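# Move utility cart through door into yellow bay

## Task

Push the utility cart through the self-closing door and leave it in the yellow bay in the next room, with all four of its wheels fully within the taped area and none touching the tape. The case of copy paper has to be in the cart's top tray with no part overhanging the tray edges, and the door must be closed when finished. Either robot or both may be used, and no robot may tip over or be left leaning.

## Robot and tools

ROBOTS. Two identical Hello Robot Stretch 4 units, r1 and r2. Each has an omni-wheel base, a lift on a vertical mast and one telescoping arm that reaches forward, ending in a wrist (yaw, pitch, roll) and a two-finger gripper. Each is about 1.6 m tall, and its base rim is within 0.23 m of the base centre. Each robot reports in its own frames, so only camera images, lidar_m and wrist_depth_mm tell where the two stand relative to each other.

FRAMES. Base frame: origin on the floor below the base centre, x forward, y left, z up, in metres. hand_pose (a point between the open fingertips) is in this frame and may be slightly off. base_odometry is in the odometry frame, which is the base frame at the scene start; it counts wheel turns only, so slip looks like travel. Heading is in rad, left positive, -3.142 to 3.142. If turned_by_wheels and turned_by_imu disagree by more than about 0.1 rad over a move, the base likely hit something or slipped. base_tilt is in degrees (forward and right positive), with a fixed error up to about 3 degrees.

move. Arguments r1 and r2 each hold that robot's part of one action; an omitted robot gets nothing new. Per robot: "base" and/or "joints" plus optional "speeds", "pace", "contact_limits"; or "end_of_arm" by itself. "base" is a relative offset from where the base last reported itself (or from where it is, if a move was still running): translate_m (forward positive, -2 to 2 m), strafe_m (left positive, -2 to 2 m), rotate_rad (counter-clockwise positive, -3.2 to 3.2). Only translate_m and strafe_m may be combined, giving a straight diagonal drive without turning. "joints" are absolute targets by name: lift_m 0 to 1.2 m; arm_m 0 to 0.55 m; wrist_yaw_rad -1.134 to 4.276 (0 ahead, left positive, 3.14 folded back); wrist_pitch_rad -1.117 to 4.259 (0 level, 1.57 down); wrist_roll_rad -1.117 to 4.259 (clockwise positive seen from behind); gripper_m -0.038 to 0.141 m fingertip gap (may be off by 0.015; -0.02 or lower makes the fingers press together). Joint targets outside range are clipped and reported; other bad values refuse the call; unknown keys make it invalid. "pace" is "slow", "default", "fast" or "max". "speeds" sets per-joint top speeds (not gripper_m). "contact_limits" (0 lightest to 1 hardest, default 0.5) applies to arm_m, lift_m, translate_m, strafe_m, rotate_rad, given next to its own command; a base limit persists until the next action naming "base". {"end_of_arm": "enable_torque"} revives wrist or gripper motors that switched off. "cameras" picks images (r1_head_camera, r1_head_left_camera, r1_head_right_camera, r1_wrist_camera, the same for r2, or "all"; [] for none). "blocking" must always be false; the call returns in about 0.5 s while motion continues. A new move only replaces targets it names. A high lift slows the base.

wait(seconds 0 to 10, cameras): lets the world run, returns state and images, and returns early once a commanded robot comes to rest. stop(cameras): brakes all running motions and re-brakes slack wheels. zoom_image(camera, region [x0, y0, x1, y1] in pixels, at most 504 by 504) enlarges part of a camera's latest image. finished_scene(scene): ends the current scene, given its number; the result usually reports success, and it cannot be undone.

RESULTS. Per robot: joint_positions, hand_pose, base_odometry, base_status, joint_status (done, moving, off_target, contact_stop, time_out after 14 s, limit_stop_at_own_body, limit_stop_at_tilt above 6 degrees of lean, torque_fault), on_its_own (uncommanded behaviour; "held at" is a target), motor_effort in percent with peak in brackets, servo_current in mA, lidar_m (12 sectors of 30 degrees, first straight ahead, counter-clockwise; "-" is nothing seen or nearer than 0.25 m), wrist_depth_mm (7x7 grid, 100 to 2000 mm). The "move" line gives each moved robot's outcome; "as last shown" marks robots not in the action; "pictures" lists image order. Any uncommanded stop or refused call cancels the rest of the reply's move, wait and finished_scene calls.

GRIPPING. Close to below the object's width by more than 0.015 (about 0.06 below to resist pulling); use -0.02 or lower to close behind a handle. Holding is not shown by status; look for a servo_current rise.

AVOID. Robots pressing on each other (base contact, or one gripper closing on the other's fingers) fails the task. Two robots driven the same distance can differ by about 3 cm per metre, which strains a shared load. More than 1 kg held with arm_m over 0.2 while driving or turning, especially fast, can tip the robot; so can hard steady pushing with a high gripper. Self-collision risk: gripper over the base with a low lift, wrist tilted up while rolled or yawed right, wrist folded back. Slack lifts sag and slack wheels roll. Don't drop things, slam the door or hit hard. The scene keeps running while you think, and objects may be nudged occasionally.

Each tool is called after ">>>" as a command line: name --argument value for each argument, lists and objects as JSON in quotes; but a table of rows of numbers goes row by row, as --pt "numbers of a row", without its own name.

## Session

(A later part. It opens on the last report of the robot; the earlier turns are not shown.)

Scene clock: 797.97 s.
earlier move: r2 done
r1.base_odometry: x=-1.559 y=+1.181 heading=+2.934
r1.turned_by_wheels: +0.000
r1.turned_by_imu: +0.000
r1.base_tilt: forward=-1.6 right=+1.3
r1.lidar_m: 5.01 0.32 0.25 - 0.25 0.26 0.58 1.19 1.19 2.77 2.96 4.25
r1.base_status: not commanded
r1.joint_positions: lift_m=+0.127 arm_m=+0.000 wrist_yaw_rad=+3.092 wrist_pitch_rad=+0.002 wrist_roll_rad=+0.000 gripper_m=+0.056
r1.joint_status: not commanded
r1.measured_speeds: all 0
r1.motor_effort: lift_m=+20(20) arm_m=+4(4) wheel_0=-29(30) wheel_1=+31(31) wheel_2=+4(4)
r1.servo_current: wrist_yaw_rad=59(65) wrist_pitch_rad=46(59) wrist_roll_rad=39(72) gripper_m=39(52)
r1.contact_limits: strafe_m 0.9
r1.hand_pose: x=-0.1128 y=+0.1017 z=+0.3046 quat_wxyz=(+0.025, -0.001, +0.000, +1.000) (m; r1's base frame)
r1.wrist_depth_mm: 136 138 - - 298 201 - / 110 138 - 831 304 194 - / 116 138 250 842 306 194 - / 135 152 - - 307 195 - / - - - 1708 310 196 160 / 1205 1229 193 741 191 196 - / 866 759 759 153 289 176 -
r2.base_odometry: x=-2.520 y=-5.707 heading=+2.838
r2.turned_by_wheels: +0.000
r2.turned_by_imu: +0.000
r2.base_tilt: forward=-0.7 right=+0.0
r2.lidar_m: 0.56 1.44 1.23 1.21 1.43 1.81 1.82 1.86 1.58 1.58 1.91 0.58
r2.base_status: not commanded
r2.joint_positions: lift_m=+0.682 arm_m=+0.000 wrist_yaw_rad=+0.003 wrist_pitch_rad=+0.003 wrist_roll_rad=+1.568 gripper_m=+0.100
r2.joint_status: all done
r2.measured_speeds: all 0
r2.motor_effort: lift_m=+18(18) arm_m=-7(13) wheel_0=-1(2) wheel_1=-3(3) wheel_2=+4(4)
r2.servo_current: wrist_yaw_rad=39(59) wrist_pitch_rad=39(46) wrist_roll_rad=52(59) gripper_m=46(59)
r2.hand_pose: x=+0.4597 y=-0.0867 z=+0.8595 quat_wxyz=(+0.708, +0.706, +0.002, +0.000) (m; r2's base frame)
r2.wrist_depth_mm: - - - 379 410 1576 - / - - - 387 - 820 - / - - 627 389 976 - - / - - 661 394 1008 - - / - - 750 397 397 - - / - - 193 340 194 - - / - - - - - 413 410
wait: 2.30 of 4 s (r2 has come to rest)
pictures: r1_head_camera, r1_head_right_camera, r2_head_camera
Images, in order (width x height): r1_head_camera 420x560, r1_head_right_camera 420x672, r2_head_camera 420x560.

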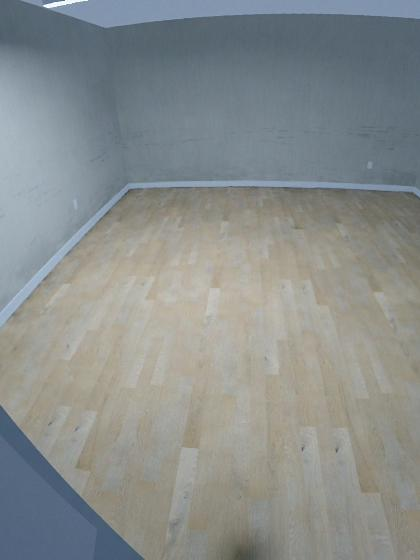

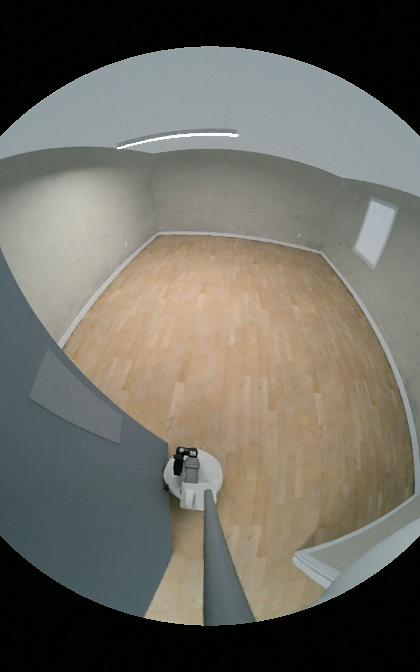

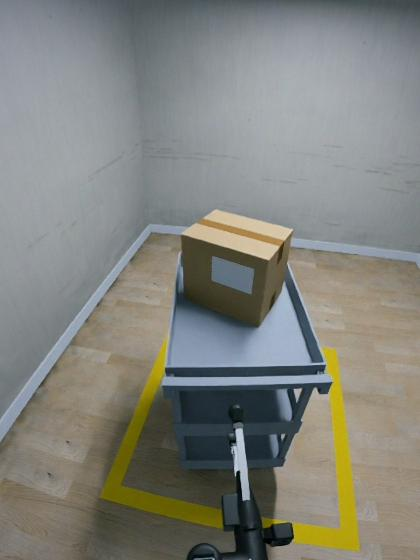

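>>> move --blocking false --cameras '[]' --r1 '{"base":{"translate_m":1.2,"strafe_m":-0.35},"pace":"default"}' --r2 '{"base":{"translate_m":-0.4},"pace":"slow"}'

>>> wait --seconds 8 --cameras '[]'

>>> wait --seconds 5 --cameras '["r2_head_camera","r2_head_right_camera","r1_head_left_camera","r1_head_right_camera"]'

Scene clock: 805.27 s.
move: r1 contact_stop; r2 moving
r1.base_odometry: x=-1.559 y=+1.183 heading=+2.940
r1.turned_by_wheels: +0.006
r1.turned_by_imu: +0.006
r1.base_tilt: forward=-1.6 right=+1.3
r1.lidar_m: 5.02 0.32 0.25 - 0.25 0.27 0.59 1.20 1.20 2.77 2.99 4.30
r1.base_status: translate_m contact_stop; strafe_m contact_stop
r1.joint_positions: lift_m=+0.127 arm_m=+0.000 wrist_yaw_rad=+3.092 wrist_pitch_rad=+0.002 wrist_roll_rad=+0.000 gripper_m=+0.056
r1.joint_status: not commanded
r1.measured_speeds: translate_m=+0.000 strafe_m=-0.003 rotate_rad=+0.000 lift_m=+0.000 arm_m=+0.000 wrist_yaw_rad=+0.000 wrist_pitch_rad=+0.000 wrist_roll_rad=+0.000
r1.on_its_own: the wheels are slack since a contact_stop
r1.motor_effort: lift_m=+20(20) arm_m=+4(4) wheel_0=-3(30) wheel_1=+1(29) wheel_2=+1(3)
r1.servo_current: wrist_yaw_rad=65(65) wrist_pitch_rad=52(52) wrist_roll_rad=26(59) gripper_m=46(46)
r1.hand_pose: x=-0.1128 y=+0.1017 z=+0.3046 quat_wxyz=(+0.025, -0.001, +0.000, +1.000) (m; r1's base frame)
r1.wrist_depth_mm: - 138 - - 301 203 - / 110 138 - - 304 194 - / 114 138 251 - 310 195 - / 135 152 - - 309 196 - / - - - 1708 314 196 161 / 1182 1182 194 759 191 196 - / 854 750 768 153 290 177 -
r2.base_odometry: x=-2.509 y=-5.711 heading=+2.838
r2.turned_by_wheels: +0.000
r2.turned_by_imu: +0.000
r2.base_tilt: forward=-0.7 right=+0.1
r2.lidar_m: 0.55 1.47 1.24 1.23 1.44 1.81 1.81 1.85 1.58 1.55 1.92 0.58
r2.base_status: translate_m moving
r2.joint_positions: lift_m=+0.682 arm_m=+0.000 wrist_yaw_rad=+0.003 wrist_pitch_rad=+0.003 wrist_roll_rad=+1.568 gripper_m=+0.100
r2.joint_status: not commanded
r2.measured_speeds: translate_m=-0.049 strafe_m=+0.000 rotate_rad=-0.001 lift_m=+0.000 arm_m=+0.000 wrist_yaw_rad=+0.000 wrist_pitch_rad=+0.000 wrist_roll_rad=+0.000
r2.motor_effort: lift_m=+17(18) arm_m=-7(7) wheel_0=-1(9) wheel_1=-5(6) wheel_2=+9(11)
r2.servo_current: wrist_yaw_rad=39(46) wrist_pitch_rad=39(46) wrist_roll_rad=46(52) gripper_m=59(59)
r2.hand_pose: x=+0.4597 y=-0.0867 z=+0.8595 quat_wxyz=(+0.708, +0.706, +0.002, +0.000) (m; r2's base frame)
r2.wrist_depth_mm: - - - 392 407 1537 - / - - - 399 - 831 - / - - 640 399 991 - - / - - 676 407 991 - - / - - 750 407 410 - 410 / - - 193 351 193 - 413 / - - - - 449 433 424
pictures: none
No camera images: "cameras" was empty.

not run: a stop that you did not command came earlier in this reply.

not run: a stop that you did not command came earlier in this reply.

>>> move --blocking false --cameras '[]' --r1 '{"base":{"translate_m":1.2,"strafe_m":-0.3},"contact_limits":{"translate_m":1.0},"pace":"default"}'

>>> wait --seconds 8 --cameras '["r2_head_right_camera","r1_head_left_camera","r1_head_right_camera"]'

Scene clock: 809.37 s.
earlier move: r1 contact_stop; r2 moving
move: r1 moving
r1.base_odometry: x=-1.588 y=+1.198 heading=+2.941
r1.turned_by_wheels: +0.000
r1.turned_by_imu: +0.000
r1.base_tilt: forward=-1.6 right=+1.3
r1.lidar_m: 4.99 2.62 0.25 - 0.25 0.26 0.63 1.17 1.26 2.78 2.96 4.31
r1.base_status: earlier translate_m contact_stop (by the wheels' count: +0.000 of +1.200); earlier strafe_m contact_stop (by the wheels' count: -0.003 of -0.350); translate_m moving; strafe_m moving
r1.joint_positions: lift_m=+0.127 arm_m=+0.000 wrist_yaw_rad=+3.092 wrist_pitch_rad=+0.002 wrist_roll_rad=+0.000 gripper_m=+0.056
r1.joint_status: not commanded
r1.measured_speeds: translate_m=+0.123 strafe_m=-0.030 rotate_rad=+0.000 lift_m=+0.000 arm_m=+0.000 wrist_yaw_rad=+0.000 wrist_pitch_rad=+0.000 wrist_roll_rad=+0.000
r1.motor_effort: lift_m=+20(20) arm_m=+4(4) wheel_0=+6(9) wheel_1=+8(10) wheel_2=-8(9)
r1.servo_current: wrist_yaw_rad=39(72) wrist_pitch_rad=39(46) wrist_roll_rad=26(59) gripper_m=39(39)
r1.contact_limits: translate_m 1
r1.hand_pose: x=-0.1128 y=+0.1017 z=+0.3046 quat_wxyz=(+0.025, -0.001, +0.000, +1.000) (m; r1's base frame)
r1.wrist_depth_mm: - 138 - - 307 203 - / 109 138 - - 312 195 - / 116 138 251 - 314 196 - / 135 152 - - 317 196 - / - - - 1661 319 197 160 / 1205 1182 194 820 191 198 - / 842 750 750 143 294 178 -
r2.base_odometry: x=-2.146 y=-5.824 heading=+2.837
r2.turned_by_wheels: +0.000
r2.turned_by_imu: +0.000
r2.base_tilt: forward=-0.6 right=+0.1
r2.lidar_m: 0.94 1.58 1.32 1.33 1.56 1.40 1.42 1.69 1.47 1.49 2.09 0.97
r2.base_status: translate_m moving
r2.joint_positions: lift_m=+0.682 arm_m=+0.000 wrist_yaw_rad=+0.003 wrist_pitch_rad=+0.003 wrist_roll_rad=+1.568 gripper_m=+0.100
r2.joint_status: not commanded
r2.measured_speeds: translate_m=-0.042 strafe_m=+0.000 rotate_rad=-0.001 lift_m=+0.000 arm_m=+0.000 wrist_yaw_rad=+0.000 wrist_pitch_rad=+0.000 wrist_roll_rad=+0.000
r2.motor_effort: lift_m=+17(18) arm_m=-7(7) wheel_0=-4(11) wheel_1=-7(7) wheel_2=+6(7)
r2.servo_current: wrist_yaw_rad=39(59) wrist_pitch_rad=39(46) wrist_roll_rad=46(59) gripper_m=52(59)
r2.hand_pose: x=+0.4597 y=-0.0867 z=+0.8595 quat_wxyz=(+0.708, +0.706, +0.002, +0.000) (m; r2's base frame)
r2.wrist_depth_mm: - - - - - 1708 1160 / - - - - - 1397 1182 / - - - 1008 - 768 - / - - - 1008 - 768 - / - - - 1118 - 778 - / - - 193 - 193 1537 1138 / - - - - - 1708 1182
pictures: none
No camera images: "cameras" was empty.

Scene clock: 810.03 s.
earlier move: r1 moving; r2 done
r1.base_odometry: x=-1.717 y=+1.260 heading=+2.941
r1.turned_by_wheels: +0.000
r1.turned_by_imu: +0.000
r1.base_tilt: forward=-1.6 right=+1.3
r1.lidar_m: 4.85 2.63 2.06 2.02 0.25 0.26 0.72 1.27 1.50 2.73 2.91 4.27
r1.base_status: translate_m moving; strafe_m moving
r1.joint_positions: lift_m=+0.127 arm_m=+0.000 wrist_yaw_rad=+3.092 wrist_pitch_rad=+0.002 wrist_roll_rad=+0.000 gripper_m=+0.056
r1.joint_status: not commanded
r1.measured_speeds: translate_m=+0.289 strafe_m=-0.071 rotate_rad=-0.002 lift_m=+0.000 arm_m=+0.000 wrist_yaw_rad=+0.000 wrist_pitch_rad=+0.000 wrist_roll_rad=+0.000
r1.motor_effort: lift_m=+20(20) arm_m=+4(4) wheel_0=+8(9) wheel_1=+8(10) wheel_2=-10(10)
r1.servo_current: wrist_yaw_rad=33(72) wrist_pitch_rad=46(46) wrist_roll_rad=46(72) gripper_m=46(46)
r1.contact_limits: translate_m 1
r1.hand_pose: x=-0.1128 y=+0.1017 z=+0.3046 quat_wxyz=(+0.025, -0.001, +0.000, +1.000) (m; r1's base frame)
r1.wrist_depth_mm: 136 138 - - 332 197 - / 109 138 - - 338 200 - / 116 139 250 - 342 200 - / 135 152 - - 343 202 - / - - - - 343 202 163 / 1205 1205 193 1182 191 202 - / 866 759 750 143 315 180 -
r2.base_odometry: x=-2.139 y=-5.827 heading=+2.838
r2.turned_by_wheels: +0.000
r2.turned_by_imu: +0.000
r2.base_tilt: forward=-0.7 right=+0.1
r2.lidar_m: 0.94 1.56 1.32 1.32 1.52 1.38 1.41 1.69 1.49 1.49 2.08 0.98
r2.base_status: done
r2.joint_positions: lift_m=+0.682 arm_m=+0.000 wrist_yaw_rad=+0.003 wrist_pitch_rad=+0.003 wrist_roll_rad=+1.568 gripper_m=+0.100
r2.joint_status: not commanded
r2.measured_speeds: all 0
r2.motor_effort: lift_m=+17(18) arm_m=-7(7) wheel_0=-4(11) wheel_1=-3(7) wheel_2=+6(7)
r2.servo_current: wrist_yaw_rad=46(59) wrist_pitch_rad=46(46) wrist_roll_rad=33(59) gripper_m=46(59)
r2.hand_pose: x=+0.4597 y=-0.0867 z=+0.8595 quat_wxyz=(+0.708, +0.706, +0.002, +0.000) (m; r2's base frame)
r2.wrist_depth_mm: - - - - - 1661 1182 / - - - - - 1430 1182 / - - - 991 - 778 - / - - - 1025 - 798 - / - - - 1118 - 809 - / - - 193 - 194 1537 1205 / - - - - - 1756 1205
wait: 0.67 of 8 s (r2 has come to rest)
pictures: r1_head_left_camera, r1_head_right_camera, r2_head_right_camera
Images, in order (width x height): r1_head_left_camera 420x672, r1_head_right_camera 420x672, r2_head_right_camera 420x672.

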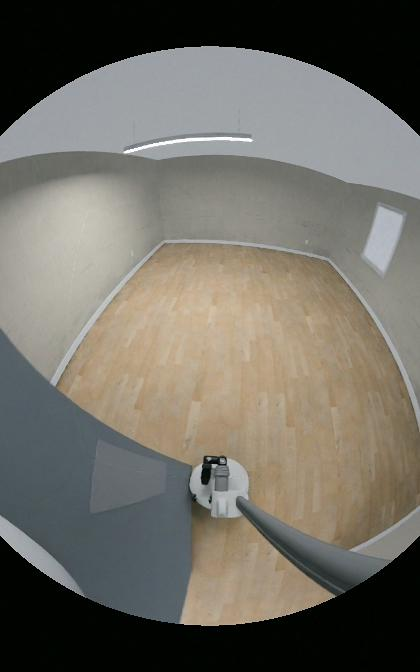

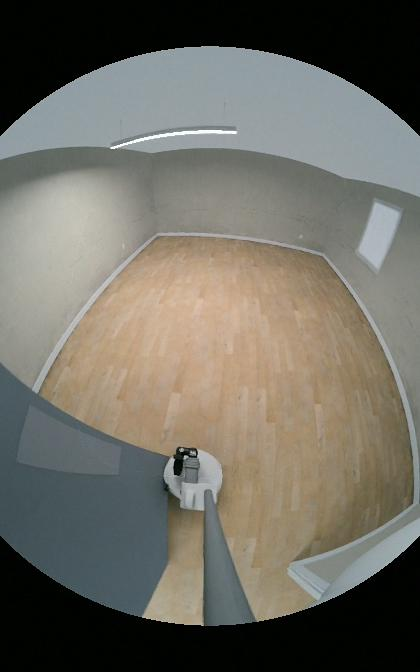

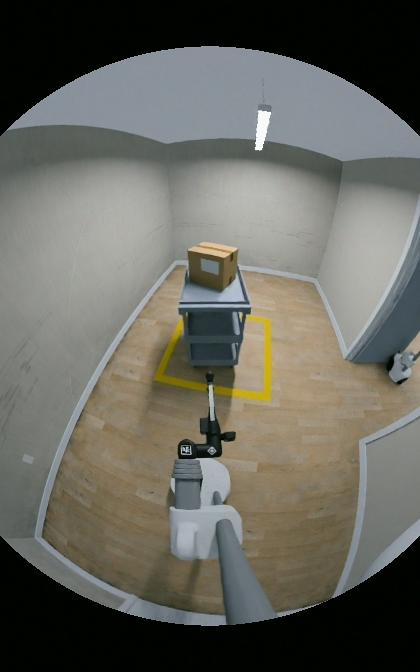

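Cart is centred. Wait for door.

>>> wait --seconds 5 --cameras '[]'

>>> wait --seconds 3 --cameras '["r2_head_camera","r2_head_right_camera","r1_head_right_camera"]'

>>> zoom_image --camera "r2_head_camera" --region '[100, 200, 350, 500]'

Scene clock: 814.43 s.
earlier move: r1 done
r1.base_odometry: x=-2.674 y=+1.717 heading=+2.941
r1.turned_by_wheels: +0.000
r1.turned_by_imu: -0.001
r1.base_tilt: forward=-1.6 right=+1.3
r1.lidar_m: 3.80 2.84 2.20 2.15 2.31 2.00 1.69 1.72 2.64 2.58 2.76 3.88
r1.base_status: done
r1.joint_positions: lift_m=+0.127 arm_m=+0.000 wrist_yaw_rad=+3.092 wrist_pitch_rad=+0.002 wrist_roll_rad=+0.000 gripper_m=+0.056
r1.joint_status: not commanded
r1.measured_speeds: all 0
r1.motor_effort: lift_m=+20(20) arm_m=+4(4) wheel_0=+2(9) wheel_1=+3(10) wheel_2=+1(10)
r1.servo_current: wrist_yaw_rad=46(72) wrist_pitch_rad=39(52) wrist_roll_rad=39(72) gripper_m=46(52)
r1.contact_limits: translate_m 1
r1.hand_pose: x=-0.1128 y=+0.1017 z=+0.3046 quat_wxyz=(+0.025, -0.001, +0.000, +1.000) (m; r1's base frame)
r1.wrist_depth_mm: - 138 - - - - - / 110 138 - - - - - / 117 139 220 - - - - / 136 154 248 - - - - / - - - 1921 - - - / 1205 1205 194 1205 187 1160 1118 / 866 750 750 798 788 778 809
r2.base_odometry: x=-2.139 y=-5.827 heading=+2.838
r2.turned_by_wheels: +0.000
r2.turned_by_imu: +0.001
r2.base_tilt: forward=-0.7 right=+0.1
r2.lidar_m: 0.95 1.58 1.32 1.31 1.54 1.41 1.42 1.62 1.47 1.47 2.02 1.00
r2.base_status: done
r2.joint_positions: lift_m=+0.682 arm_m=+0.000 wrist_yaw_rad=+0.003 wrist_pitch_rad=+0.003 wrist_roll_rad=+1.568 gripper_m=+0.100
r2.joint_status: not commanded
r2.measured_speeds: all 0
r2.motor_effort: lift_m=+17(18) arm_m=-6(8) wheel_0=-5(11) wheel_1=-3(7) wheel_2=+6(7)
r2.servo_current: wrist_yaw_rad=46(65) wrist_pitch_rad=46(52) wrist_roll_rad=39(59) gripper_m=46(59)
r2.hand_pose: x=+0.4597 y=-0.0867 z=+0.8595 quat_wxyz=(+0.708, +0.706, +0.002, +0.000) (m; r2's base frame)
r2.wrist_depth_mm: - - - - - 1661 1160 / - - - - - 1366 1160 / - - - 976 - 788 - / - - - 1042 - 778 - / - - - 1118 - 798 - / - - 192 - 193 1576 1205 / - - - - - 1756 1205
wait: 0.40 of 5 s (r1 has come to rest)
pictures: none
No camera images: "cameras" was empty.

Scene clock: 817.43 s.
r1.base_odometry: x=-2.674 y=+1.717 heading=+2.941
r1.turned_by_wheels: +0.000
r1.turned_by_imu: +0.000
r1.base_tilt: forward=-1.6 right=+1.3
r1.lidar_m: 3.80 2.87 2.19 2.14 2.31 2.02 1.96 2.13 2.64 2.58 2.72 3.85
r1.base_status: done
r1.joint_positions: lift_m=+0.127 arm_m=+0.000 wrist_yaw_rad=+3.092 wrist_pitch_rad=+0.002 wrist_roll_rad=+0.000 gripper_m=+0.056
r1.joint_status: not commanded
r1.measured_speeds: all 0
r1.motor_effort: lift_m=+20(20) arm_m=+4(4) wheel_0=+2(9) wheel_1=+3(10) wheel_2=+1(10)
r1.servo_current: wrist_yaw_rad=52(72) wrist_pitch_rad=46(52) wrist_roll_rad=33(72) gripper_m=39(52)
r1.contact_limits: translate_m 1
r1.hand_pose: x=-0.1128 y=+0.1017 z=+0.3046 quat_wxyz=(+0.025, -0.001, +0.000, +1.000) (m; r1's base frame)
r1.wrist_depth_mm: - 138 - - - - - / 110 138 - - - - - / 116 139 256 - - - - / 136 153 - - - - - / - - - - - - - / 1205 1205 193 1205 187 1138 1138 / 866 750 759 788 788 768 809
r2.base_odometry: x=-2.139 y=-5.827 heading=+2.838
r2.turned_by_wheels: +0.000
r2.turned_by_imu: +0.000
r2.base_tilt: forward=-0.6 right=+0.1
r2.lidar_m: 0.94 1.57 1.33 1.32 1.54 1.40 1.40 1.66 1.49 1.48 1.80 0.99
r2.base_status: done
r2.joint_positions: lift_m=+0.682 arm_m=+0.000 wrist_yaw_rad=+0.003 wrist_pitch_rad=+0.003 wrist_roll_rad=+1.568 gripper_m=+0.100
r2.joint_status: not commanded
r2.measured_speeds: all 0
r2.motor_effort: lift_m=+17(18) arm_m=-7(8) wheel_0=-5(11) wheel_1=-3(7) wheel_2=+6(7)
r2.servo_current: wrist_yaw_rad=46(65) wrist_pitch_rad=46(52) wrist_roll_rad=39(59) gripper_m=59(59)
r2.hand_pose: x=+0.4597 y=-0.0867 z=+0.8595 quat_wxyz=(+0.708, +0.706, +0.002, +0.000) (m; r2's base frame)
r2.wrist_depth_mm: - - - - - 1708 1182 / - - - - - 1397 1160 / - - - 1025 - 778 - / - - - 1025 - 788 - / - - - 1118 - 798 - / - - 193 - 193 1537 1182 / - - - - - 1708 1182
wait: 3.00 s; at rest by 0.27 s
pictures: r1_head_right_camera, r2_head_camera, r2_head_right_camera
Images, in order (width x height): r1_head_right_camera 420x672, r2_head_camera 420x560, r2_head_right_camera 420x672.

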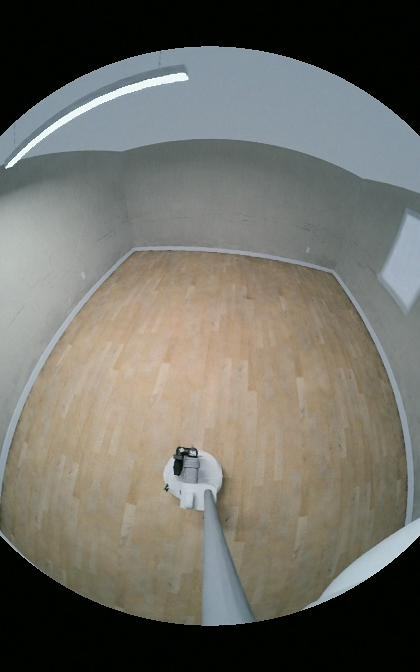

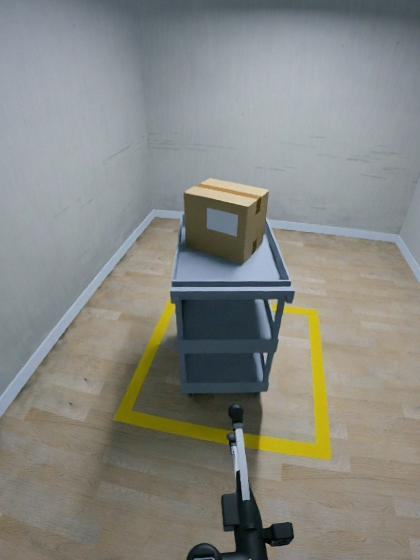

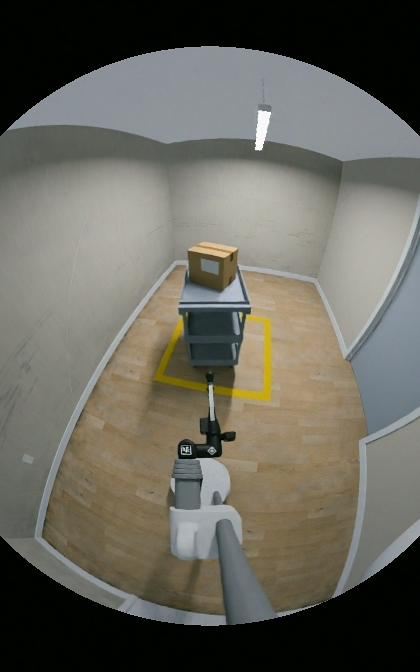

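Scaled by 1.680 from the camera's 420x560 image, which has a finer 1200x1600 frame.

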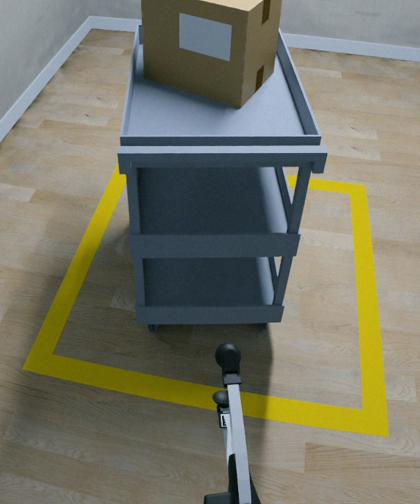

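>>> wait --seconds 2 --cameras '["r2_head_right_camera","r2_head_camera"]'

>>> zoom_image --camera "r2_head_right_camera" --region '[300, 220, 420, 460]'

>>> zoom_image --camera "r2_head_right_camera" --region '[140, 230, 290, 410]'

Scene clock: 826.93 s.
r1.base_odometry: x=-2.674 y=+1.717 heading=+2.941
r1.turned_by_wheels: +0.000
r1.turned_by_imu: +0.000
r1.base_tilt: forward=-1.6 right=+1.3
r1.lidar_m: 3.81 2.84 2.21 2.15 2.27 1.99 1.97 2.11 2.62 2.57 2.75 3.87
r1.base_status: done
r1.joint_positions: lift_m=+0.127 arm_m=+0.000 wrist_yaw_rad=+3.092 wrist_pitch_rad=+0.002 wrist_roll_rad=+0.000 gripper_m=+0.056
r1.joint_status: not commanded
r1.measured_speeds: all 0
r1.motor_effort: lift_m=+20(20) arm_m=+4(4) wheel_0=+2(9) wheel_1=+3(10) wheel_2=+1(10)
r1.servo_current: wrist_yaw_rad=52(72) wrist_pitch_rad=46(52) wrist_roll_rad=33(72) gripper_m=46(52)
r1.contact_limits: translate_m 1
r1.hand_pose: x=-0.1128 y=+0.1017 z=+0.3046 quat_wxyz=(+0.025, -0.001, +0.000, +1.000) (m; r1's base frame)
r1.wrist_depth_mm: - 138 - - - - - / 110 138 - - - - - / 117 139 255 - - - - / 136 154 - - - - - / - - - - - - - / 1182 1205 193 1205 187 1182 1138 / 854 750 759 798 788 778 820
r2.base_odometry: x=-2.139 y=-5.827 heading=+2.838
r2.turned_by_wheels: +0.000
r2.turned_by_imu: +0.001
r2.base_tilt: forward=-0.7 right=+0.0
r2.lidar_m: 0.97 1.58 1.32 1.32 1.53 1.38 1.41 1.66 1.47 1.48 1.82 0.97
r2.base_status: done
r2.joint_positions: lift_m=+0.682 arm_m=+0.000 wrist_yaw_rad=+0.003 wrist_pitch_rad=+0.003 wrist_roll_rad=+1.568 gripper_m=+0.100
r2.joint_status: not commanded
r2.measured_speeds: all 0
r2.motor_effort: lift_m=+17(18) arm_m=-7(8) wheel_0=-4(11) wheel_1=-3(7) wheel_2=+6(7)
r2.servo_current: wrist_yaw_rad=46(65) wrist_pitch_rad=39(52) wrist_roll_rad=46(59) gripper_m=46(59)
r2.hand_pose: x=+0.4597 y=-0.0867 z=+0.8595 quat_wxyz=(+0.708, +0.706, +0.002, +0.000) (m; r2's base frame)
r2.wrist_depth_mm: - - - - - 1708 1182 / - - - - - 1397 1182 / - - - 1008 - 788 - / - - - 1025 - 788 - / - - - 1138 - 798 - / - - 193 - 193 1537 1205 / - - - - - 1756 1182
wait: 2.00 s; at rest from the start
pictures: r2_head_camera, r2_head_right_camera
Images, in order (width x height): r2_head_camera 420x560, r2_head_right_camera 420x672.

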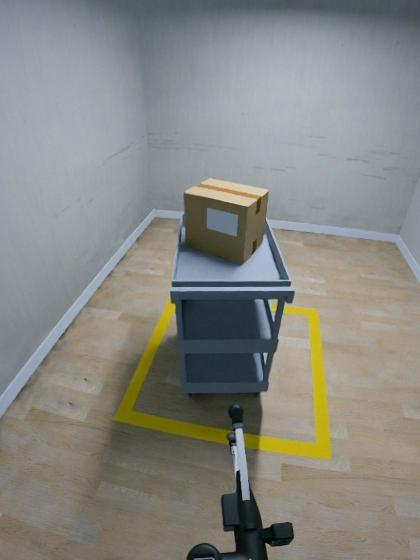

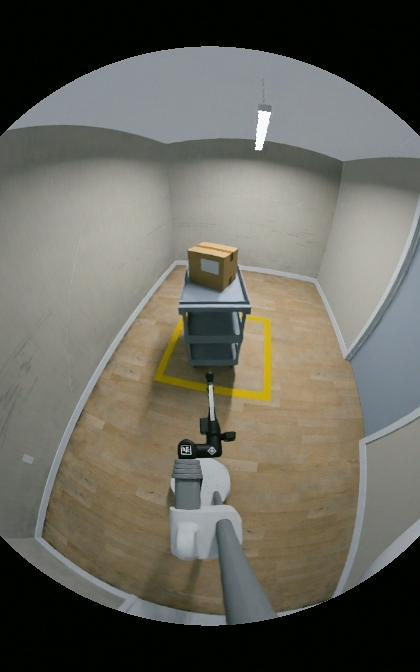

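Scaled by 2.100 from the camera's 420x672 image, which has a finer 600x960 frame.

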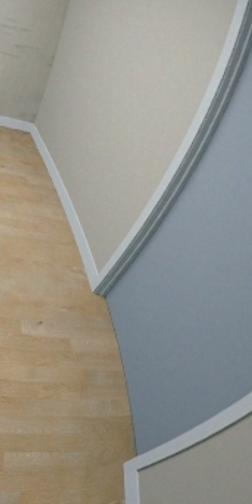

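Scaled by 2.800 from the camera's 420x672 image, which has a finer 600x960 frame.

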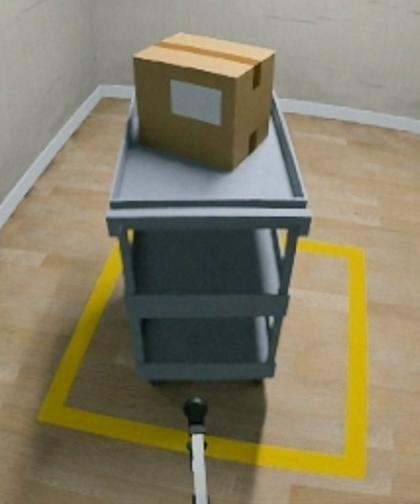

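>>> finished_scene --scene 1

The scene is finished: the task was done.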